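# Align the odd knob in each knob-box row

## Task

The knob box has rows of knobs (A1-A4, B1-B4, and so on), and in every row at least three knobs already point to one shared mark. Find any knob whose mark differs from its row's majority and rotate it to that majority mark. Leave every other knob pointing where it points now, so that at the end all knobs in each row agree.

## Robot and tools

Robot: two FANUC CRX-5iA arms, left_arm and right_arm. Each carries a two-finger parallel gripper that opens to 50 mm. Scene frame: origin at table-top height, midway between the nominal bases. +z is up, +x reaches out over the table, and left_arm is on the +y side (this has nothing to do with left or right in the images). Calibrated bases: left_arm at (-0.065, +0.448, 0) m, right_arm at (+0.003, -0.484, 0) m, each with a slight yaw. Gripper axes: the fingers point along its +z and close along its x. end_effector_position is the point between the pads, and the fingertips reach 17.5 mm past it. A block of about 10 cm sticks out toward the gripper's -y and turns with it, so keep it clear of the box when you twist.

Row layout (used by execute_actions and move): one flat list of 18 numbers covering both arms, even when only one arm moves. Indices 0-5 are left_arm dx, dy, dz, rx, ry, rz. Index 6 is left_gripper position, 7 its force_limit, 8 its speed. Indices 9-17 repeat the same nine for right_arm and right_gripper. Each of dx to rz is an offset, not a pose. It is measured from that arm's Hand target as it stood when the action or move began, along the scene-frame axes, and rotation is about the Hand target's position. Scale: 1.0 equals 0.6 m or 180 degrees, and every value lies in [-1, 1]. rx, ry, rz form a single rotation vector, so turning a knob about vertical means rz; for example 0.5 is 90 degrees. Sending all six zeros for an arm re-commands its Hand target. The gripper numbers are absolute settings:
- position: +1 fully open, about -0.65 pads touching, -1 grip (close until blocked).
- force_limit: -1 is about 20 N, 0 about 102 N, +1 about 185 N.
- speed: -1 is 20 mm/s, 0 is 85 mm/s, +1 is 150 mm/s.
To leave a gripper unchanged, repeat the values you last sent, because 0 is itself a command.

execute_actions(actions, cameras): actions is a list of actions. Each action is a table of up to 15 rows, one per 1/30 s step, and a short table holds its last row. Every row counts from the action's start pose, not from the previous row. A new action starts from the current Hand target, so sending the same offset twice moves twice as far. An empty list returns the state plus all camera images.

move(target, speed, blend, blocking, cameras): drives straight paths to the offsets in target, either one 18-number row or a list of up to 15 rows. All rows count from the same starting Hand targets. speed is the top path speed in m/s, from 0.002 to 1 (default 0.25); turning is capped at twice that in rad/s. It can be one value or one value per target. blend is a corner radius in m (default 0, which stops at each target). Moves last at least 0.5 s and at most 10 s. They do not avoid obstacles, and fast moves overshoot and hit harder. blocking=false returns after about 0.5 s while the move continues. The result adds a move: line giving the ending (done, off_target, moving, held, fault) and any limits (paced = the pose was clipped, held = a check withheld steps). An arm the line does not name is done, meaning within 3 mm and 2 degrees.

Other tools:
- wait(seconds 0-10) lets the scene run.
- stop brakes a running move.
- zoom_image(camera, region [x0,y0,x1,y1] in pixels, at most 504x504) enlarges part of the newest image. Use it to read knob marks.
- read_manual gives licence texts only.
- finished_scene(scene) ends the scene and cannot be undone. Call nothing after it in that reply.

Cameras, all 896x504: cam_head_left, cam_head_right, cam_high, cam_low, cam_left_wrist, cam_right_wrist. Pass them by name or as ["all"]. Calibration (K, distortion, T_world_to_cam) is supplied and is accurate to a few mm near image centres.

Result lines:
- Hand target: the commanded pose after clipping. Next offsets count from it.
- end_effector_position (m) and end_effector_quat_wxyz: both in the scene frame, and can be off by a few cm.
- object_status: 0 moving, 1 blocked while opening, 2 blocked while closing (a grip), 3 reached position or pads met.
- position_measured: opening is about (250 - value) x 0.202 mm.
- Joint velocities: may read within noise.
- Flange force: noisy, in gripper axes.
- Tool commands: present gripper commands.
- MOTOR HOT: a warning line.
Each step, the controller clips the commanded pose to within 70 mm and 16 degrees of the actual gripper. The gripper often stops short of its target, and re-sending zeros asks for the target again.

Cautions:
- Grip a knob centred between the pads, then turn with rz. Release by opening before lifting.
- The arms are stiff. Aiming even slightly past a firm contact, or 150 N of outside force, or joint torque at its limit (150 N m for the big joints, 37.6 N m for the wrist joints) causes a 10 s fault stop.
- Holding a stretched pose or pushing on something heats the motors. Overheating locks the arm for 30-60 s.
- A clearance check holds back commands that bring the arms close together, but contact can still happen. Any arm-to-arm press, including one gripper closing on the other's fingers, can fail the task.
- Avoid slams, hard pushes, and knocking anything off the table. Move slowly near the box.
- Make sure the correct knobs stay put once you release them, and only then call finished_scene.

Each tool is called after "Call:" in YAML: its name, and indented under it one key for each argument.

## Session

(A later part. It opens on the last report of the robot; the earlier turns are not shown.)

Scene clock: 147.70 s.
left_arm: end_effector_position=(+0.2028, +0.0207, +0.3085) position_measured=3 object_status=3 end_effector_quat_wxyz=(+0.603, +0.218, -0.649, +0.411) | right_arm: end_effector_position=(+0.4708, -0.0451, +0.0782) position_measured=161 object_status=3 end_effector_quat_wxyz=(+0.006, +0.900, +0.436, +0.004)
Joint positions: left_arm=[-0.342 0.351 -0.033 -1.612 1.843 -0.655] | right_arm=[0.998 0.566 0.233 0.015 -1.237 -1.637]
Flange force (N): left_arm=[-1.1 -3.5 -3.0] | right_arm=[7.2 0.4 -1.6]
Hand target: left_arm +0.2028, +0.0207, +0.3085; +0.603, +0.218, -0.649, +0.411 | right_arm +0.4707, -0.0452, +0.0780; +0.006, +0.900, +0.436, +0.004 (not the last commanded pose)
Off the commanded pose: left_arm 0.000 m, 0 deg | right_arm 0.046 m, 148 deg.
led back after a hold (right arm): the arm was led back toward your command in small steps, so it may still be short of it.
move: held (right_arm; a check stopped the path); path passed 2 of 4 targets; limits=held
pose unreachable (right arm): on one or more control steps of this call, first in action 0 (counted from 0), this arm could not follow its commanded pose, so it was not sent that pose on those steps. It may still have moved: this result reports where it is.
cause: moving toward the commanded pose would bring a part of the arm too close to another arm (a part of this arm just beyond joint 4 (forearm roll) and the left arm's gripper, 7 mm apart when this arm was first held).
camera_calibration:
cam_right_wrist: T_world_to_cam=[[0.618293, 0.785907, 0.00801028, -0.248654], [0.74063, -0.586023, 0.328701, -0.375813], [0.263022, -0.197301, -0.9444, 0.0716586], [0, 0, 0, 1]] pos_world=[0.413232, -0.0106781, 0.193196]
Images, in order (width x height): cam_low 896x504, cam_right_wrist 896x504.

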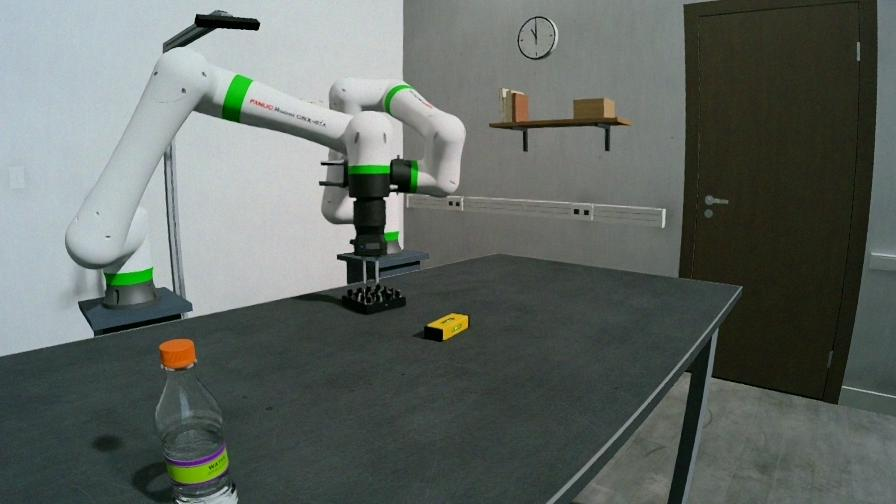

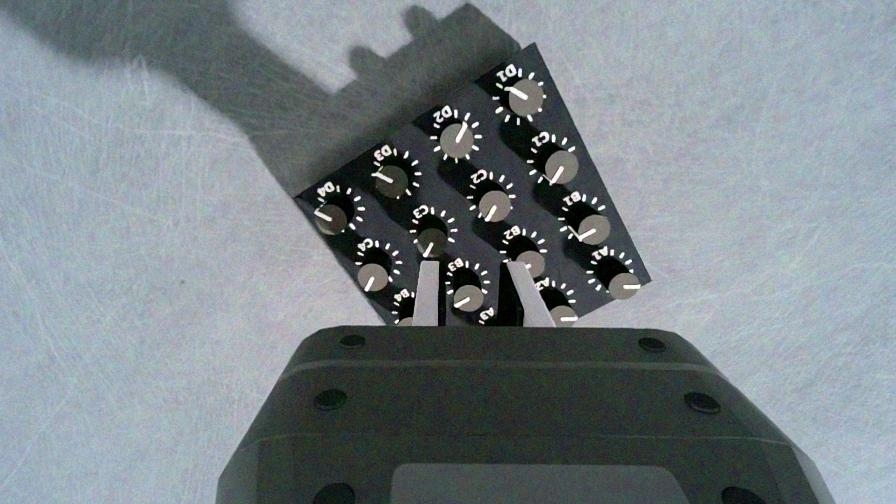

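Call:
move:
  target: [0,0.42,0,0,0,0,1,1,1, 0,0,0,0,0,0,-0.06,-0.7,-0.5]
  speed: 0.5

Call:
move:
  target:
    - [0,0,0,0,0,0,1,1,1, -0.0324,0.0206,0.01,-0.0017,0.0049,0.5462,-0.06,-0.7,-0.5]
    - [0,0,0,0,0,0,1,1,1, -0.0648,0.0413,0,0.006,-0.0015,-0.8205,-0.06,-0.7,-0.5]
  speed: 0.6
  blend: [0.015,0]
  cameras: ["cam_right_wrist","cam_high"]

Call:
zoom_image:
  camera: "cam_right_wrist"
  region: [380, 200, 560, 340]

Scene clock: 159.40 s.
left_arm: end_effector_position=(+0.2028, +0.2727, +0.3085) position_measured=3 object_status=3 end_effector_quat_wxyz=(+0.603, +0.218, -0.649, +0.411) | right_arm: end_effector_position=(+0.4707, -0.0452, +0.0780) position_measured=161 object_status=3 end_effector_quat_wxyz=(+0.006, +0.900, +0.436, +0.004)
Joint positions: left_arm=[0.123 0.297 -0.121 -1.85 2.26 -0.768] | right_arm=[0.998 0.566 0.233 0.015 -1.237 -1.637]
Flange force (N): left_arm=[0.7 -2.0 -2.3] | right_arm=[6.7 0.1 -1.4]
Hand target: left_arm +0.2028, +0.2727, +0.3085; +0.603, +0.218, -0.649, +0.411 | right_arm +0.4707, -0.0452, +0.0780; +0.006, +0.900, +0.436, +0.004
Off the commanded pose: left_arm 0.000 m, 0 deg | right_arm 0.000 m, 0 deg.
move: done; limits=paced

Scene clock: 163.07 s.
left_arm: end_effector_position=(+0.2028, +0.2727, +0.3085) position_measured=3 object_status=3 end_effector_quat_wxyz=(+0.603, +0.218, -0.649, +0.411) | right_arm: end_effector_position=(+0.4318, -0.0204, +0.0781) position_measured=161 object_status=3 end_effector_quat_wxyz=(+0.000, +0.669, -0.743, +0.000)
Joint positions: left_arm=[0.123 0.297 -0.121 -1.85 2.26 -0.768] | right_arm=[1.065 0.545 0.205 0 -1.231 2.006]
Flange force (N): left_arm=[1.2 -0.7 -3.0] | right_arm=[-4.8 -3.3 -1.4]
Hand target: left_arm +0.2028, +0.2727, +0.3085; +0.603, +0.218, -0.649, +0.411 | right_arm +0.4318, -0.0204, +0.0780; +0.000, -0.669, +0.743, +0.000
Off the commanded pose: left_arm 0.000 m, 0 deg | right_arm 0.000 m, 0 deg.
move: done
camera_calibration:
cam_right_wrist: T_world_to_cam=[[-0.102672, -0.994699, 0.00567095, 0.0311136], [-0.943842, 0.099219, 0.315148, 0.409977], [-0.31404, 0.0270044, -0.949025, 0.340807], [0, 0, 0, 1]] pos_world=[0.497175, -0.0189322, 0.194055]
Images, in order (width x height): cam_high 896x504, cam_right_wrist 896x504.

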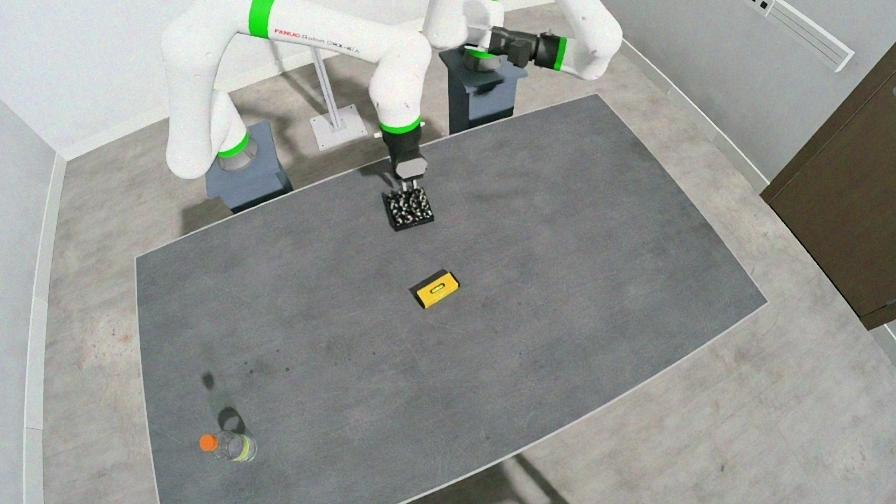

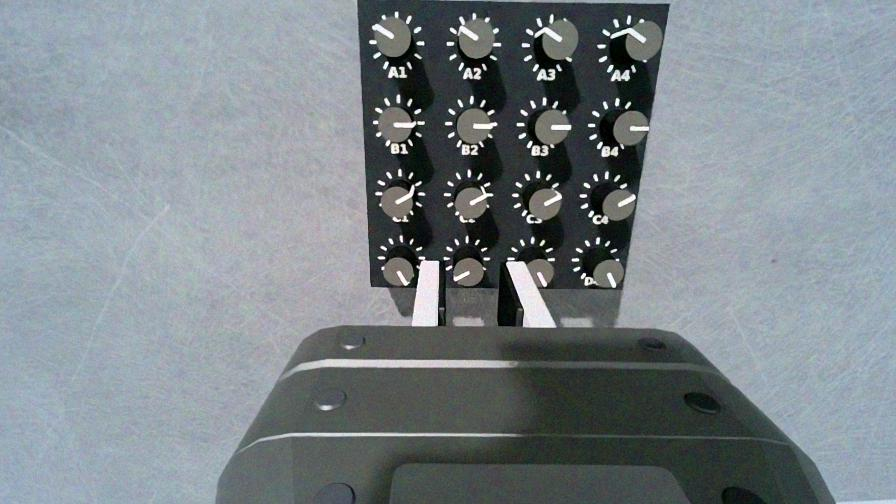

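Scaled by 2.800 from the camera's 896x504 image, which has a finer 1280x720 frame.

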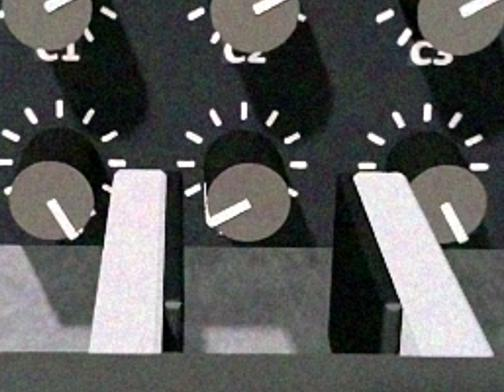

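Call:
move:
  target:
    - [0,0,0,0,0,0,1,1,1, 0,0.0007,-0.0435,0,0,0,-0.06,-0.7,-0.5]
    - [0,0,0,0,0,0,1,1,1, 0,0.0007,-0.0435,0,0,0,-1,-0.7,-0.5]
  speed: 0.1

Call:
move:
  target:
    - [0,0,0,0,0,0,1,1,1, 0,0,0,0,0,-0.75,-1,-0.7,-0.5]
    - [0,0,0,0,0,0,1,1,1, 0,0,0,0,0,0.5,-1,-0.7,-0.5]
  speed: 0.5
  blend: [0.005,0]
  cameras: ["cam_right_wrist"]

Call:
zoom_image:
  camera: "cam_right_wrist"
  region: [380, 180, 560, 340]

Scene clock: 168.87 s.
left_arm: end_effector_position=(+0.2028, +0.2727, +0.3085) position_measured=3 object_status=3 end_effector_quat_wxyz=(+0.603, +0.218, -0.649, +0.411) | right_arm: end_effector_position=(+0.4318, -0.0200, +0.0519) position_measured=203 object_status=2 end_effector_quat_wxyz=(+0.000, +0.669, -0.743, +0.000)
Joint positions: left_arm=[0.123 0.297 -0.121 -1.85 2.26 -0.768] | right_arm=[1.065 0.569 0.177 0 -1.179 2.006]
Flange force (N): left_arm=[0.8 -1.1 -2.9] | right_arm=[-3.8 -4.0 -1.1]
Hand target: left_arm +0.2028, +0.2727, +0.3085; +0.603, +0.218, -0.649, +0.411 | right_arm +0.4318, -0.0200, +0.0519; +0.000, -0.669, +0.743, +0.000
Off the commanded pose: left_arm 0.000 m, 0 deg | right_arm 0.000 m, 0 deg.
move: done

Scene clock: 174.10 s.
left_arm: end_effector_position=(+0.2028, +0.2727, +0.3085) position_measured=3 object_status=3 end_effector_quat_wxyz=(+0.603, +0.218, -0.649, +0.411) | right_arm: end_effector_position=(+0.4318, -0.0200, +0.0519) position_measured=203 object_status=2 end_effector_quat_wxyz=(+0.000, +0.999, -0.052, +0.000)
Joint positions: left_arm=[0.123 0.297 -0.121 -1.85 2.26 -0.768] | right_arm=[1.065 0.569 0.177 0 -1.179 -2.706]
Flange force (N): left_arm=[0.7 -1.6 -3.3] | right_arm=[4.4 -6.1 -1.2]
Hand target: left_arm +0.2028, +0.2727, +0.3085; +0.603, +0.218, -0.649, +0.411 | right_arm +0.4318, -0.0200, +0.0519; +0.000, +0.999, -0.052, +0.000
Off the commanded pose: left_arm 0.000 m, 0 deg | right_arm 0.000 m, 0 deg.
move: done
camera_calibration:
cam_right_wrist: T_world_to_cam=[[0.994702, -0.102639, 0.00576499, -0.424363], [-0.0992181, -0.943845, 0.315139, 0.0325951], [-0.0269044, -0.314041, -0.949028, 0.185222], [0, 0, 0, 1]] pos_world=[0.430332, 0.0453756, 0.167955]
Images, in order (width x height): cam_right_wrist 896x504.

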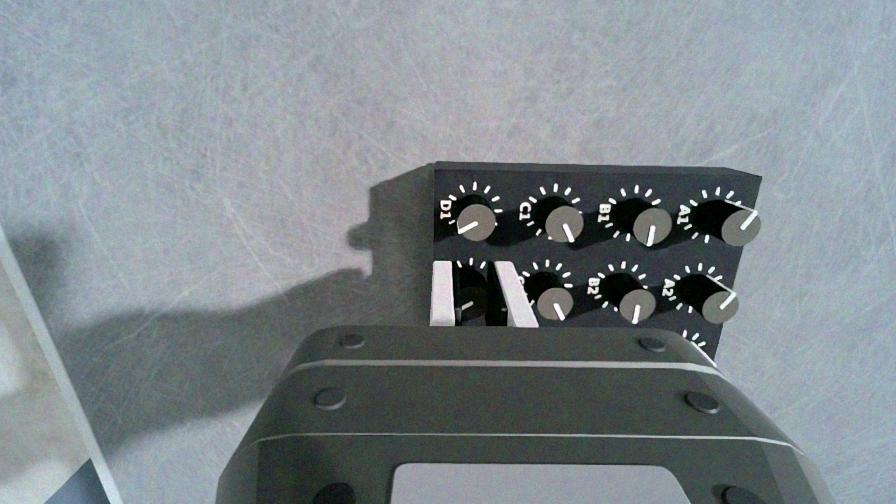

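Scaled by 2.800 from the camera's 896x504 image, which has a finer 1280x720 frame.

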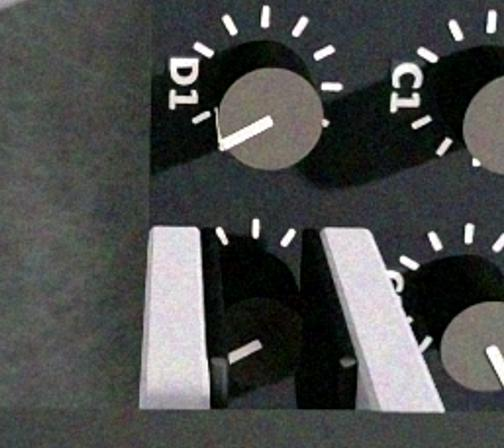

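Call:
move:
  target:
    - [0,0,0,0,0,0,1,1,1, 0,0,0,0,0,0,-0.06,-0.7,-0.5]
    - [0,0,0,0,0,0,1,1,1, 0,0,0.0833,0,0,0,-0.06,-0.7,-0.5]
    - [0,0,0,0,0,0,1,1,1, 0.05,-0.125,0.1667,0,0,0,-0.06,-0.7,-0.5]
  speed: [0.1,0.2,0.3]
  blend: [0,0.02,0]
  cameras: ["cam_right_wrist"]

Call:
zoom_image:
  camera: "cam_right_wrist"
  region: [340, 20, 600, 280]

Scene clock: 179.03 s.
left_arm: end_effector_position=(+0.2028, +0.2727, +0.3085) position_measured=3 object_status=3 end_effector_quat_wxyz=(+0.603, +0.218, -0.649, +0.411) | right_arm: end_effector_position=(+0.4617, -0.0951, +0.1518) position_measured=161 object_status=3 end_effector_quat_wxyz=(+0.000, +0.999, -0.052, +0.000)
Joint positions: left_arm=[0.123 0.297 -0.121 -1.85 2.26 -0.768] | right_arm=[0.954 0.421 0.203 0 -1.353 -2.595]
Flange force (N): left_arm=[0.9 -1.6 -3.6] | right_arm=[0.8 -3.7 -1.2]
Hand target: left_arm +0.2028, +0.2727, +0.3085; +0.603, +0.218, -0.649, +0.411 | right_arm +0.4618, -0.0950, +0.1520; +0.000, +0.999, -0.052, +0.000
Off the commanded pose: left_arm 0.000 m, 0 deg | right_arm 0.000 m, 0 deg.
move: done
camera_calibration:
cam_right_wrist: T_world_to_cam=[[0.994706, -0.102608, 0.00557689, -0.462328], [-0.0991205, -0.943749, 0.315457, -0.0668047], [-0.0271054, -0.31434, -0.948923, 0.25724], [0, 0, 0, 1]] pos_world=[0.460232, -0.0296249, 0.267753]
Images, in order (width x height): cam_right_wrist 896x504.

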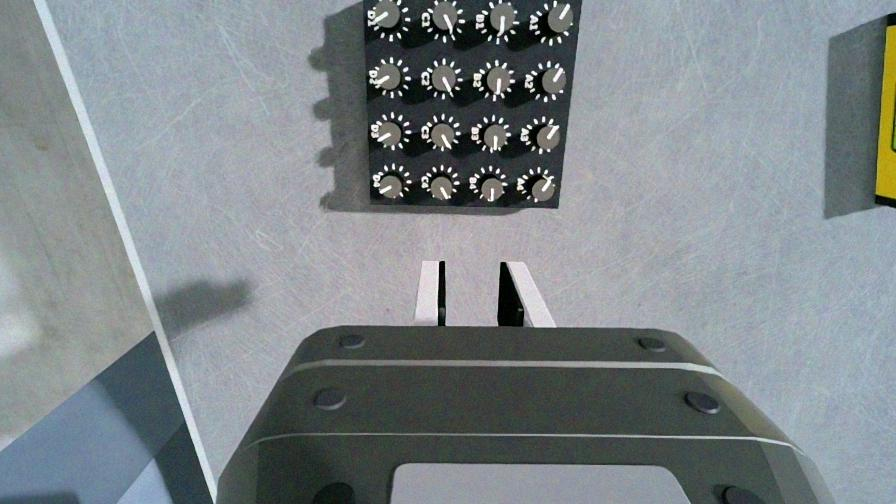

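Scaled by 1.938 from the camera's 896x504 image, which has a finer 1280x720 frame.

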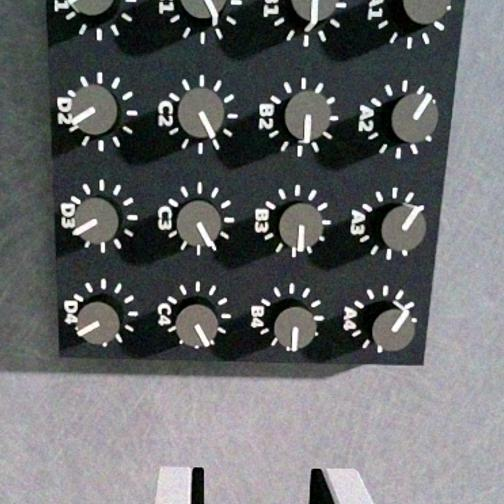

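Call:
finished_scene:
  scene: 1

The scene is finished: the task was done.


## Next scene

The same job, from a new start.

Call:
execute_actions:
  actions: []
  cameras: ["cam_high","cam_low","cam_head_left","cam_right_wrist","cam_left_wrist"]

Scene clock: 0.00 s.
left_arm: end_effector_position=(+0.1790, -0.1054, +0.1641) position_measured=3 object_status=3 end_effector_quat_wxyz=(+0.142, +0.535, +0.596, -0.582) | right_arm: end_effector_position=(+0.1883, -0.6763, +0.1324) position_measured=3 object_status=3 end_effector_quat_wxyz=(-0.124, +0.753, +0.563, +0.318)
Joint positions: left_arm=[-0.595 0.394 -0.662 1.549 -1.253 -0.432] | right_arm=[-1.03 -0.049 -0.411 -0.595 -1.589 0.884]
Joint velocities: within noise
Flange force (N): no reading
Hand target: left_arm +0.1790, -0.1054, +0.1641; +0.142, +0.535, +0.596, -0.582 | right_arm +0.1883, -0.6763, +0.1324; -0.124, +0.753, +0.563, +0.318
Tool commands: left_gripper/position=+1.0 left_gripper/force_limit=+1.0 left_gripper/speed=+1.0 right_gripper/position=+1.0 right_gripper/force_limit=+1.0 right_gripper/speed=+1.0
camera_calibration:
cam_left_wrist: T_world_to_cam=[[-0.392141, 0.470076, -0.79073, 0.260626], [0.90506, 0.0433537, -0.423068, -0.0659949], [-0.164593, -0.881561, -0.442448, 0.142938], [0, 0, 0, 1]] pos_world=[0.185458, 0.00635582, 0.241407]
cam_right_wrist: T_world_to_cam=[[0.160337, 0.766586, 0.621802, 0.41345], [0.772142, -0.489837, 0.404791, -0.505321], [0.614889, 0.415216, -0.670453, 0.384309], [0, 0, 0, 1]] pos_world=[0.0875815, -0.724042, 0.205126]
Images, in order (width x height): cam_head_left 896x504, cam_high 896x504, cam_low 896x504, cam_left_wrist 896x504, cam_right_wrist 896x504.

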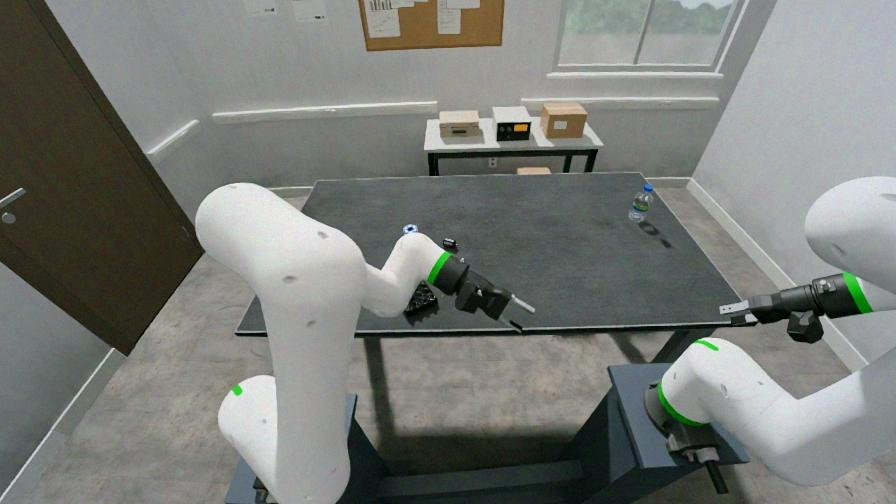

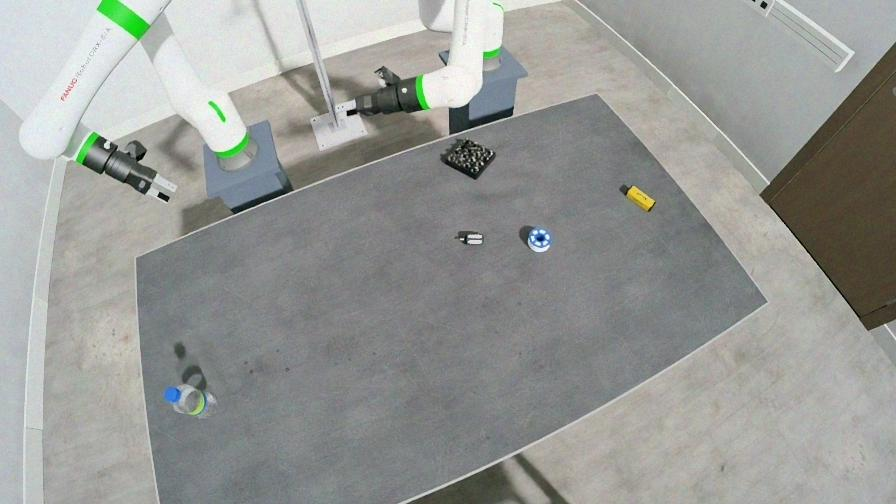

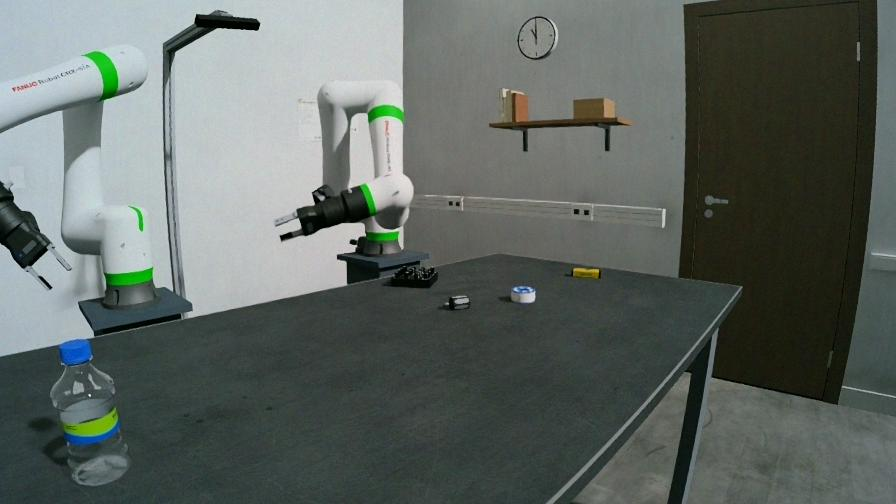

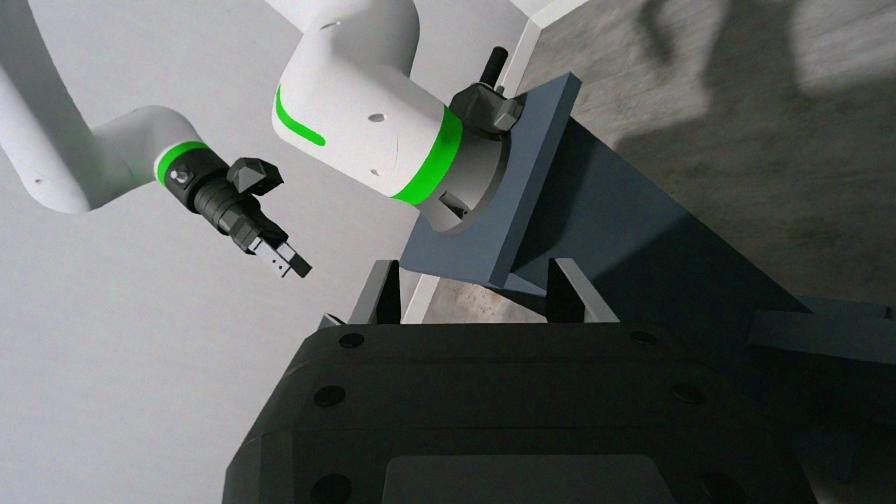

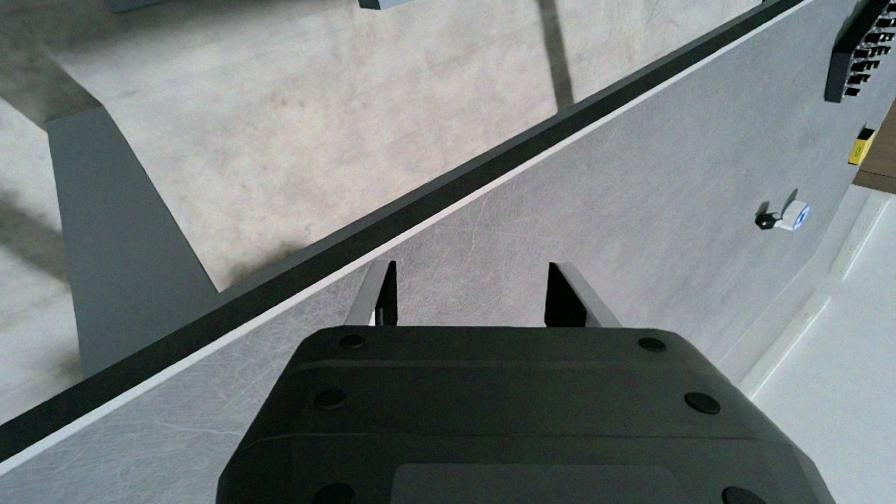

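Call:
zoom_image:
  camera: "cam_high"
  region: [430, 125, 510, 190]

Scaled by 6.300 from the camera's 896x504 image, which has a finer 1280x720 frame.

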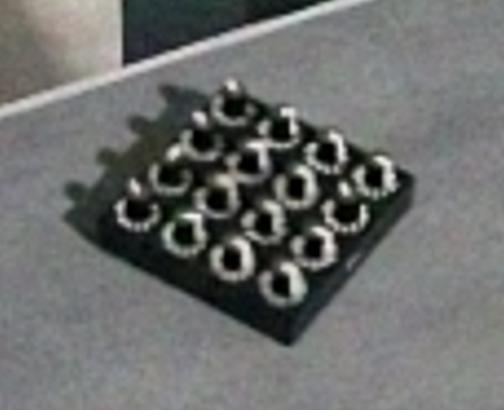

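Call:
move:
  target: [0.3567,0.5007,-0.0068,0.3962,-0.112,0.1183,-0.06,-0.7,-0.5, 0,0,0,0,0,0,1,1,1]
  speed: 0.5
  cameras: ["cam_left_wrist"]

Call:
zoom_image:
  camera: "cam_left_wrist"
  region: [340, 40, 600, 300]

Scene clock: 36.63 s.
left_arm: end_effector_position=(+0.3931, +0.1950, +0.1600) position_measured=161 object_status=3 end_effector_quat_wxyz=(+0.000, +0.492, +0.871, +0.000) | right_arm: end_effector_position=(+0.1883, -0.6763, +0.1324) position_measured=3 object_status=3 end_effector_quat_wxyz=(-0.124, +0.753, +0.563, +0.318)
Joint positions: left_arm=[-0.215 0.225 -0.034 0 -1.312 0.797] | right_arm=[-1.03 -0.049 -0.411 -0.595 -1.589 0.884]
Flange force (N): left_arm=[-1.8 2.2 0.0] | right_arm=[0.8 2.7 -2.4]
Hand target: left_arm +0.3931, +0.1950, +0.1600; +0.000, +0.492, +0.871, +0.000 | right_arm +0.1883, -0.6763, +0.1324; -0.124, +0.753, +0.563, +0.318
Off the commanded pose: left_arm 0.000 m, 0 deg | right_arm 0.000 m, 0 deg.
move: done
camera_calibration:
cam_left_wrist: T_world_to_cam=[[-0.518338, 0.855168, -0.00362397, 0.0485985], [0.807414, 0.490781, 0.327441, -0.443455], [0.281795, 0.166799, -0.944865, 0.141709], [0, 0, 0, 1]] pos_world=[0.343309, 0.152443, 0.279277]
Images, in order (width x height): cam_left_wrist 896x504.

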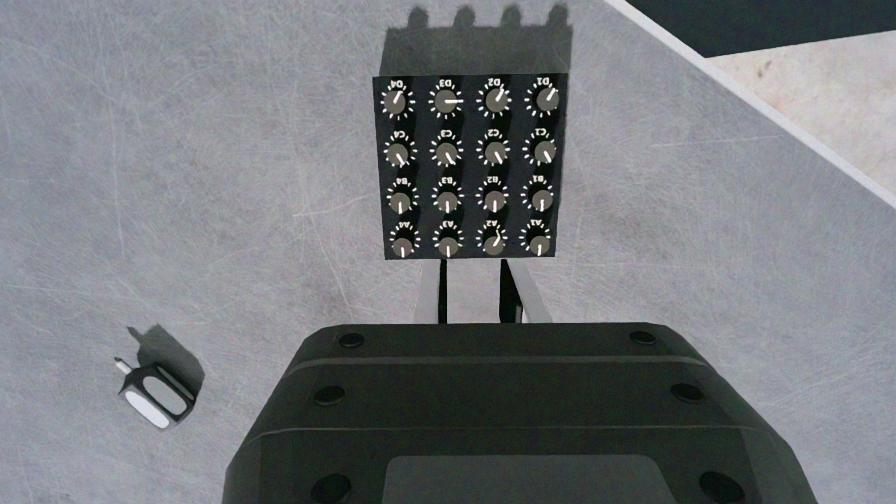

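Scaled by 1.938 from the camera's 896x504 image, which has a finer 1280x720 frame.

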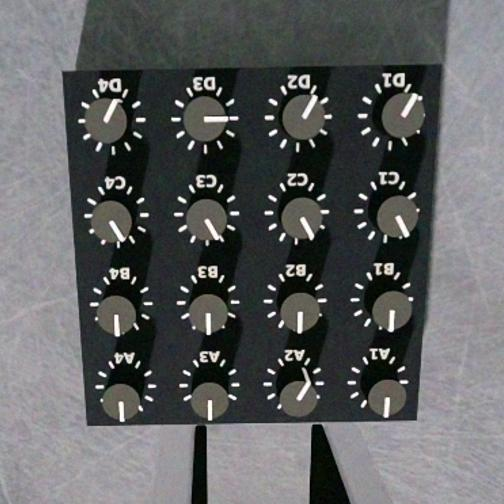

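Call:
zoom_image:
  camera: "cam_left_wrist"
  region: [370, 165, 570, 265]

Call:
zoom_image:
  camera: "cam_left_wrist"
  region: [370, 70, 570, 170]

Scaled by 2.520 from the camera's 896x504 image, which has a finer 1280x720 frame.

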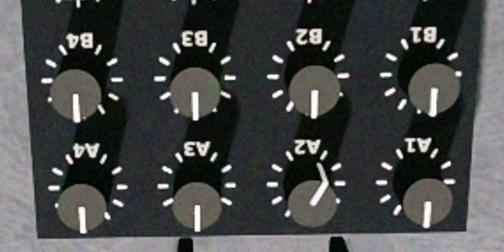

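Scaled by 2.520 from the camera's 896x504 image, which has a finer 1280x720 frame.

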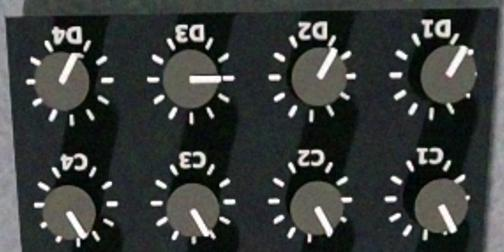

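Call:
move:
  target: [0.0078,0.042,-0.1383,0,0,-0.0778,-0.06,-0.7,-0.5, 0,0,0,0,0,0,1,1,1]
  speed: 0.25
  cameras: ["cam_left_wrist","cam_low"]

Call:
zoom_image:
  camera: "cam_left_wrist"
  region: [380, 180, 560, 320]

Call:
zoom_image:
  camera: "cam_low"
  region: [370, 210, 460, 300]

Scene clock: 56.30 s.
left_arm: end_effector_position=(+0.3978, +0.2202, +0.0771) position_measured=161 object_status=3 end_effector_quat_wxyz=(+0.000, +0.594, +0.804, +0.000) | right_arm: end_effector_position=(+0.1883, -0.6763, +0.1324) position_measured=3 object_status=3 end_effector_quat_wxyz=(-0.124, +0.753, +0.563, +0.318)
Joint positions: left_arm=[-0.164 0.278 -0.174 0 -1.119 0.501] | right_arm=[-1.03 -0.049 -0.411 -0.595 -1.589 0.884]
Flange force (N): left_arm=[-1.0 3.0 -0.1] | right_arm=[2.1 2.0 -1.9]
Hand target: left_arm +0.3977, +0.2202, +0.0770; +0.000, +0.594, +0.804, +0.000 | right_arm +0.1883, -0.6763, +0.1324; -0.124, +0.753, +0.563, +0.318
Off the commanded pose: left_arm 0.000 m, 0 deg | right_arm 0.000 m, 0 deg.
move: done
camera_calibration:
cam_left_wrist: T_world_to_cam=[[-0.295976, 0.955188, -0.00365283, -0.081218], [0.902152, 0.280794, 0.32753, -0.423811], [0.313878, 0.0936454, -0.944834, 0.0611352], [0, 0, 0, 1]] pos_world=[0.339114, 0.190857, 0.196277]
Images, in order (width x height): cam_low 896x504, cam_left_wrist 896x504.

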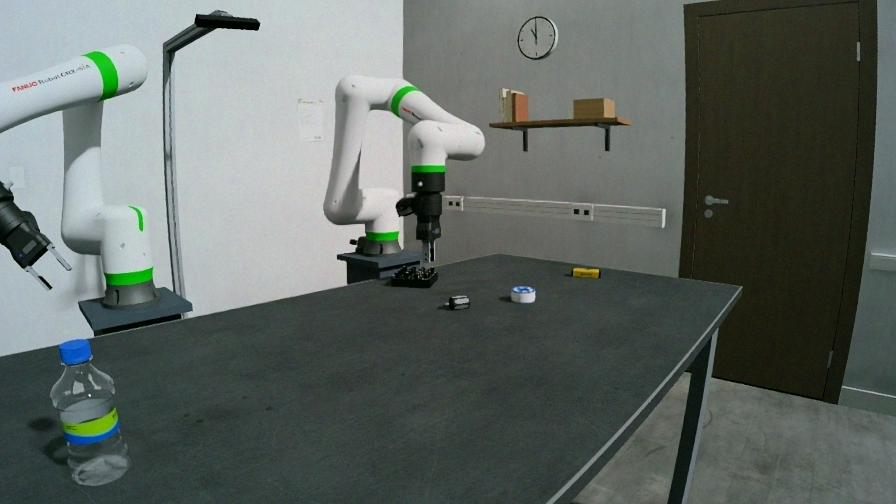

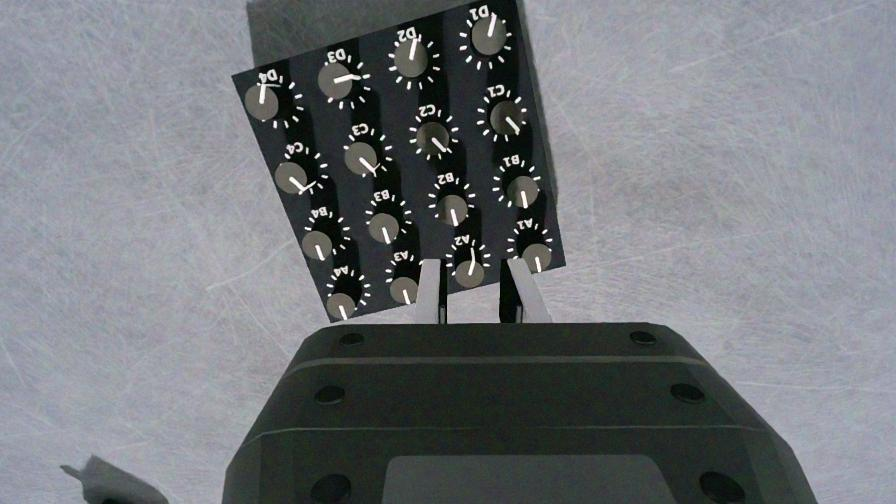

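Scaled by 2.800 from the camera's 896x504 image, which has a finer 1280x720 frame.

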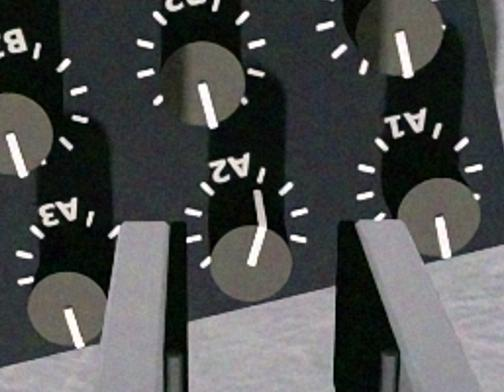

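Scaled by 5.600 from the camera's 896x504 image, which has a finer 1280x720 frame.

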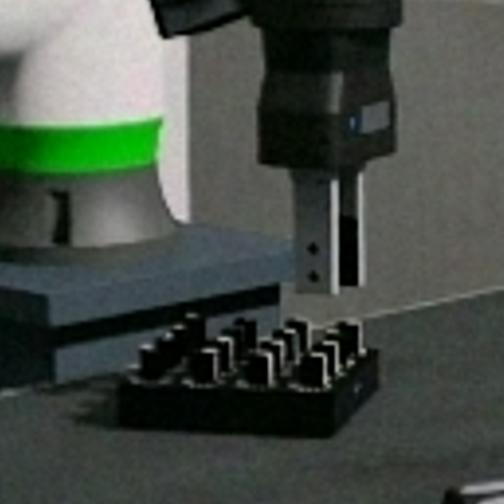

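Call:
move:
  target:
    - [0.0003,-0.0011,-0.0425,0,0,0,-0.06,-0.7,-0.5, 0,0,0,0,0,0,1,1,1]
    - [0.0003,-0.0011,-0.0425,0,0,0,-1,-0.7,-0.5, 0,0,0,0,0,0,1,1,1]
  speed: 0.1

Scene clock: 72.53 s.
left_arm: end_effector_position=(+0.3979, +0.2195, +0.0515) position_measured=205 object_status=2 end_effector_quat_wxyz=(+0.000, +0.594, +0.804, +0.000) | right_arm: end_effector_position=(+0.1883, -0.6763, +0.1324) position_measured=3 object_status=3 end_effector_quat_wxyz=(-0.124, +0.753, +0.563, +0.318)
Joint positions: left_arm=[-0.165 0.308 -0.201 0 -1.061 0.502] | right_arm=[-1.03 -0.049 -0.411 -0.595 -1.589 0.884]
Flange force (N): left_arm=[-0.2 4.1 -0.4] | right_arm=[0.8 3.4 -2.9]
Hand target: left_arm +0.3979, +0.2195, +0.0515; +0.000, +0.594, +0.804, +0.000 | right_arm +0.1883, -0.6763, +0.1324; -0.124, +0.753, +0.563, +0.318
Off the commanded pose: left_arm 0.000 m, 0 deg | right_arm 0.000 m, 0 deg.
move: done

Call:
move:
  target:
    - [0,0,0,0,0,-0.4167,-1,-0.7,-0.5, 0,0,0,0,0,0,1,1,1]
    - [0,0,0,0,0,-0.8333,-1,-0.7,-0.5, 0,0,0,0,0,0,1,1,1]
    - [0,0,0,0,0,-0.8333,-0.06,-0.7,-0.5, 0,0,0,0,0,0,1,1,1]
    - [0,0,0.0425,0,0,-0.8333,-0.06,-0.7,-0.5, 0,0,0,0,0,0,1,1,1]
    - [-0.0882,-0.107,0.0425,0,0,-0.8333,-0.06,-0.7,-0.5, 0,0,0,0,0,0,1,1,1]
  speed: [0.6,0.6,0.6,0.15,0.3]
  blend: [0.005,0,0,0.008,0]
  cameras: ["cam_left_wrist"]

Call:
zoom_image:
  camera: "cam_left_wrist"
  region: [380, 180, 560, 320]

Call:
zoom_image:
  camera: "cam_left_wrist"
  region: [300, 0, 660, 300]

Scene clock: 82.20 s.
left_arm: end_effector_position=(+0.3450, +0.1554, +0.0771) position_measured=161 object_status=3 end_effector_quat_wxyz=(+0.000, +0.931, -0.366, +0.000) | right_arm: end_effector_position=(+0.1883, -0.6763, +0.1324) position_measured=3 object_status=3 end_effector_quat_wxyz=(-0.124, +0.753, +0.563, +0.318)
Joint positions: left_arm=[-0.32 0.251 -0.209 0 -1.111 -1.961] | right_arm=[-1.03 -0.049 -0.411 -0.595 -1.589 0.884]
Flange force (N): left_arm=[3.5 -1.7 -0.1] | right_arm=[0.6 3.3 -2.9]
Hand target: left_arm +0.3450, +0.1553, +0.0770; +0.000, +0.931, -0.366, +0.000 | right_arm +0.1883, -0.6763, +0.1324; -0.124, +0.753, +0.563, +0.318
Off the commanded pose: left_arm 0.000 m, 0 deg | right_arm 0.000 m, 0 deg.
move: done
camera_calibration:
cam_left_wrist: T_world_to_cam=[[0.734025, -0.679113, -0.00355814, -0.136389], [-0.640816, -0.694348, 0.327468, 0.325749], [-0.224858, -0.23809, -0.944856, 0.321144], [0, 0, 0, 1]] pos_world=[0.381071, 0.210021, 0.196277]
Images, in order (width x height): cam_left_wrist 896x504.

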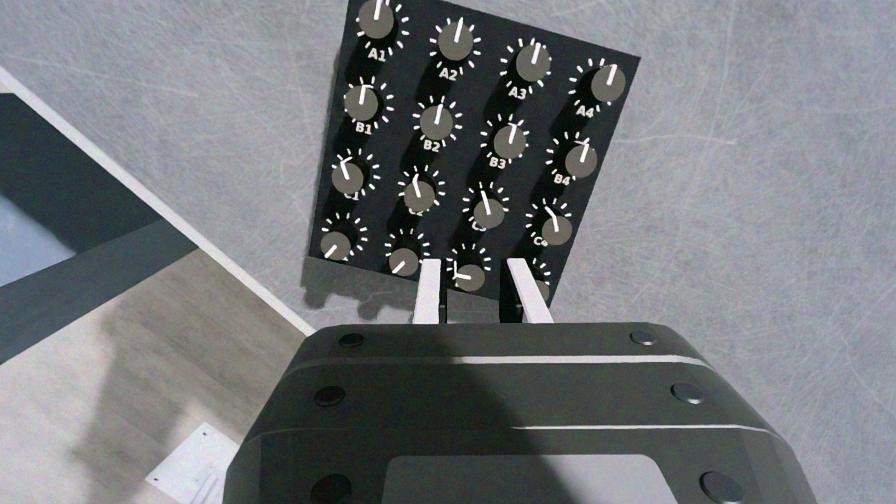

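Scaled by 2.800 from the camera's 896x504 image, which has a finer 1280x720 frame.

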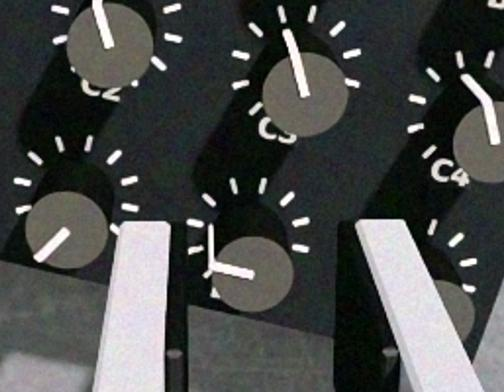

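Scaled by 1.400 from the camera's 896x504 image, which has a finer 1280x720 frame.

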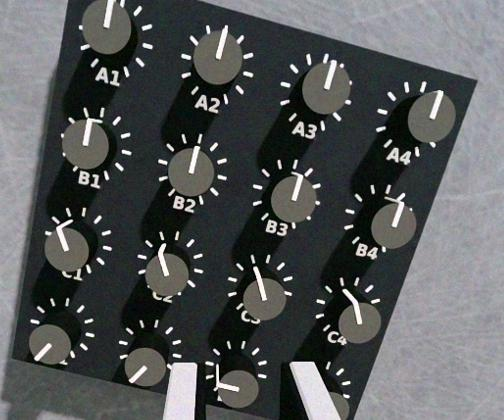

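Call:
move:
  target:
    - [-0.0013,-0.0005,-0.0425,0,0,0,-0.06,-0.7,-0.5, 0,0,0,0,0,0,1,1,1]
    - [-0.0013,-0.0005,-0.0425,0,0,0,-1,-0.7,-0.5, 0,0,0,0,0,0,1,1,1]
    - [-0.0013,-0.0005,-0.0425,0,0,0.3333,-1,-0.7,-0.5, 0,0,0,0,0,0,1,1,1]
    - [-0.0013,-0.0005,-0.0425,0,0,0.3333,-0.06,-0.7,-0.5, 0,0,0,0,0,0,1,1,1]
    - [-0.0013,-0.0005,0.0833,0,0,0.3333,-0.06,-0.7,-0.5, 0,0,0,0,0,0,1,1,1]
  speed: [0.1,0.1,0.6,0.6,0.15]
  cameras: ["cam_left_wrist"]

Call:
zoom_image:
  camera: "cam_left_wrist"
  region: [330, 20, 590, 280]

Scene clock: 92.73 s.
left_arm: end_effector_position=(+0.3442, +0.1550, +0.1271) position_measured=161 object_status=3 end_effector_quat_wxyz=(+0.000, +0.989, +0.148, +0.000) | right_arm: end_effector_position=(+0.1883, -0.6763, +0.1324) position_measured=3 object_status=3 end_effector_quat_wxyz=(-0.124, +0.753, +0.563, +0.318)
Joint positions: left_arm=[-0.321 0.201 -0.144 0.001 -1.226 -0.913] | right_arm=[-1.03 -0.049 -0.411 -0.595 -1.589 0.884]
Flange force (N): left_arm=[3.7 1.9 -0.9] | right_arm=[1.9 3.3 -2.2]
Hand target: left_arm +0.3442, +0.1550, +0.1270; +0.000, +0.989, +0.148, +0.000 | right_arm +0.1883, -0.6763, +0.1324; -0.124, +0.753, +0.563, +0.318
Off the commanded pose: left_arm 0.000 m, 0 deg | right_arm 0.000 m, 0 deg.
move: done
camera_calibration:
cam_left_wrist: T_world_to_cam=[[0.955167, 0.296043, -0.00374106, -0.36305], [0.280866, -0.902057, 0.327731, 0.0235214], [0.0936478, -0.314088, -0.944764, 0.270272], [0, 0, 0, 1]] pos_world=[0.314857, 0.213585, 0.246276]
Images, in order (width x height): cam_left_wrist 896x504.

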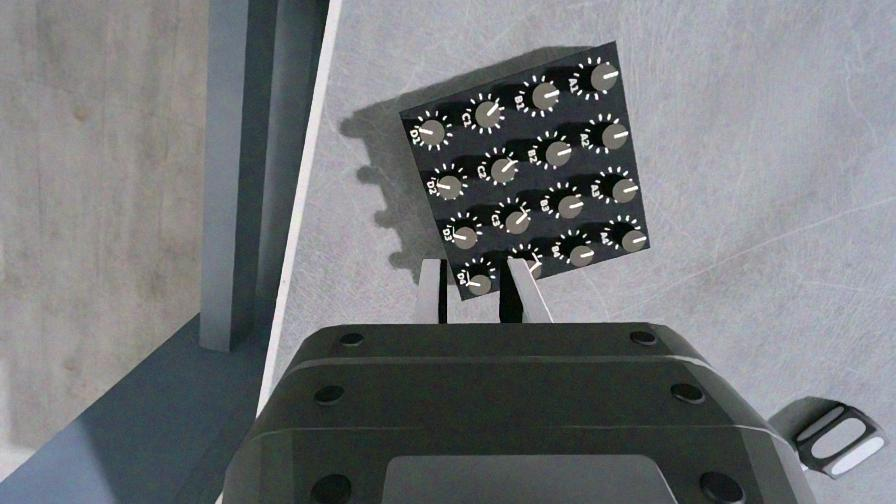

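Scaled by 1.938 from the camera's 896x504 image, which has a finer 1280x720 frame.

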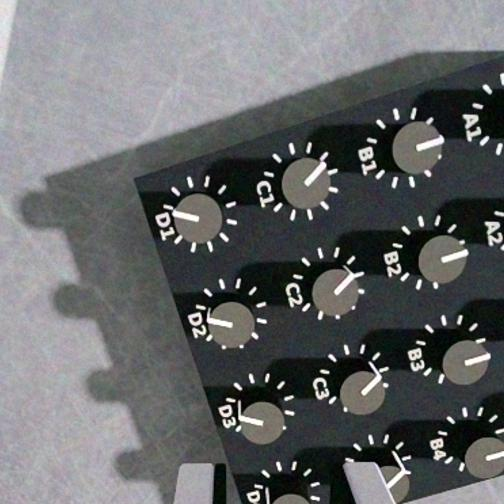

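All rows now match.

Call:
finished_scene:
  scene: 2

The scene is finished: the task was done.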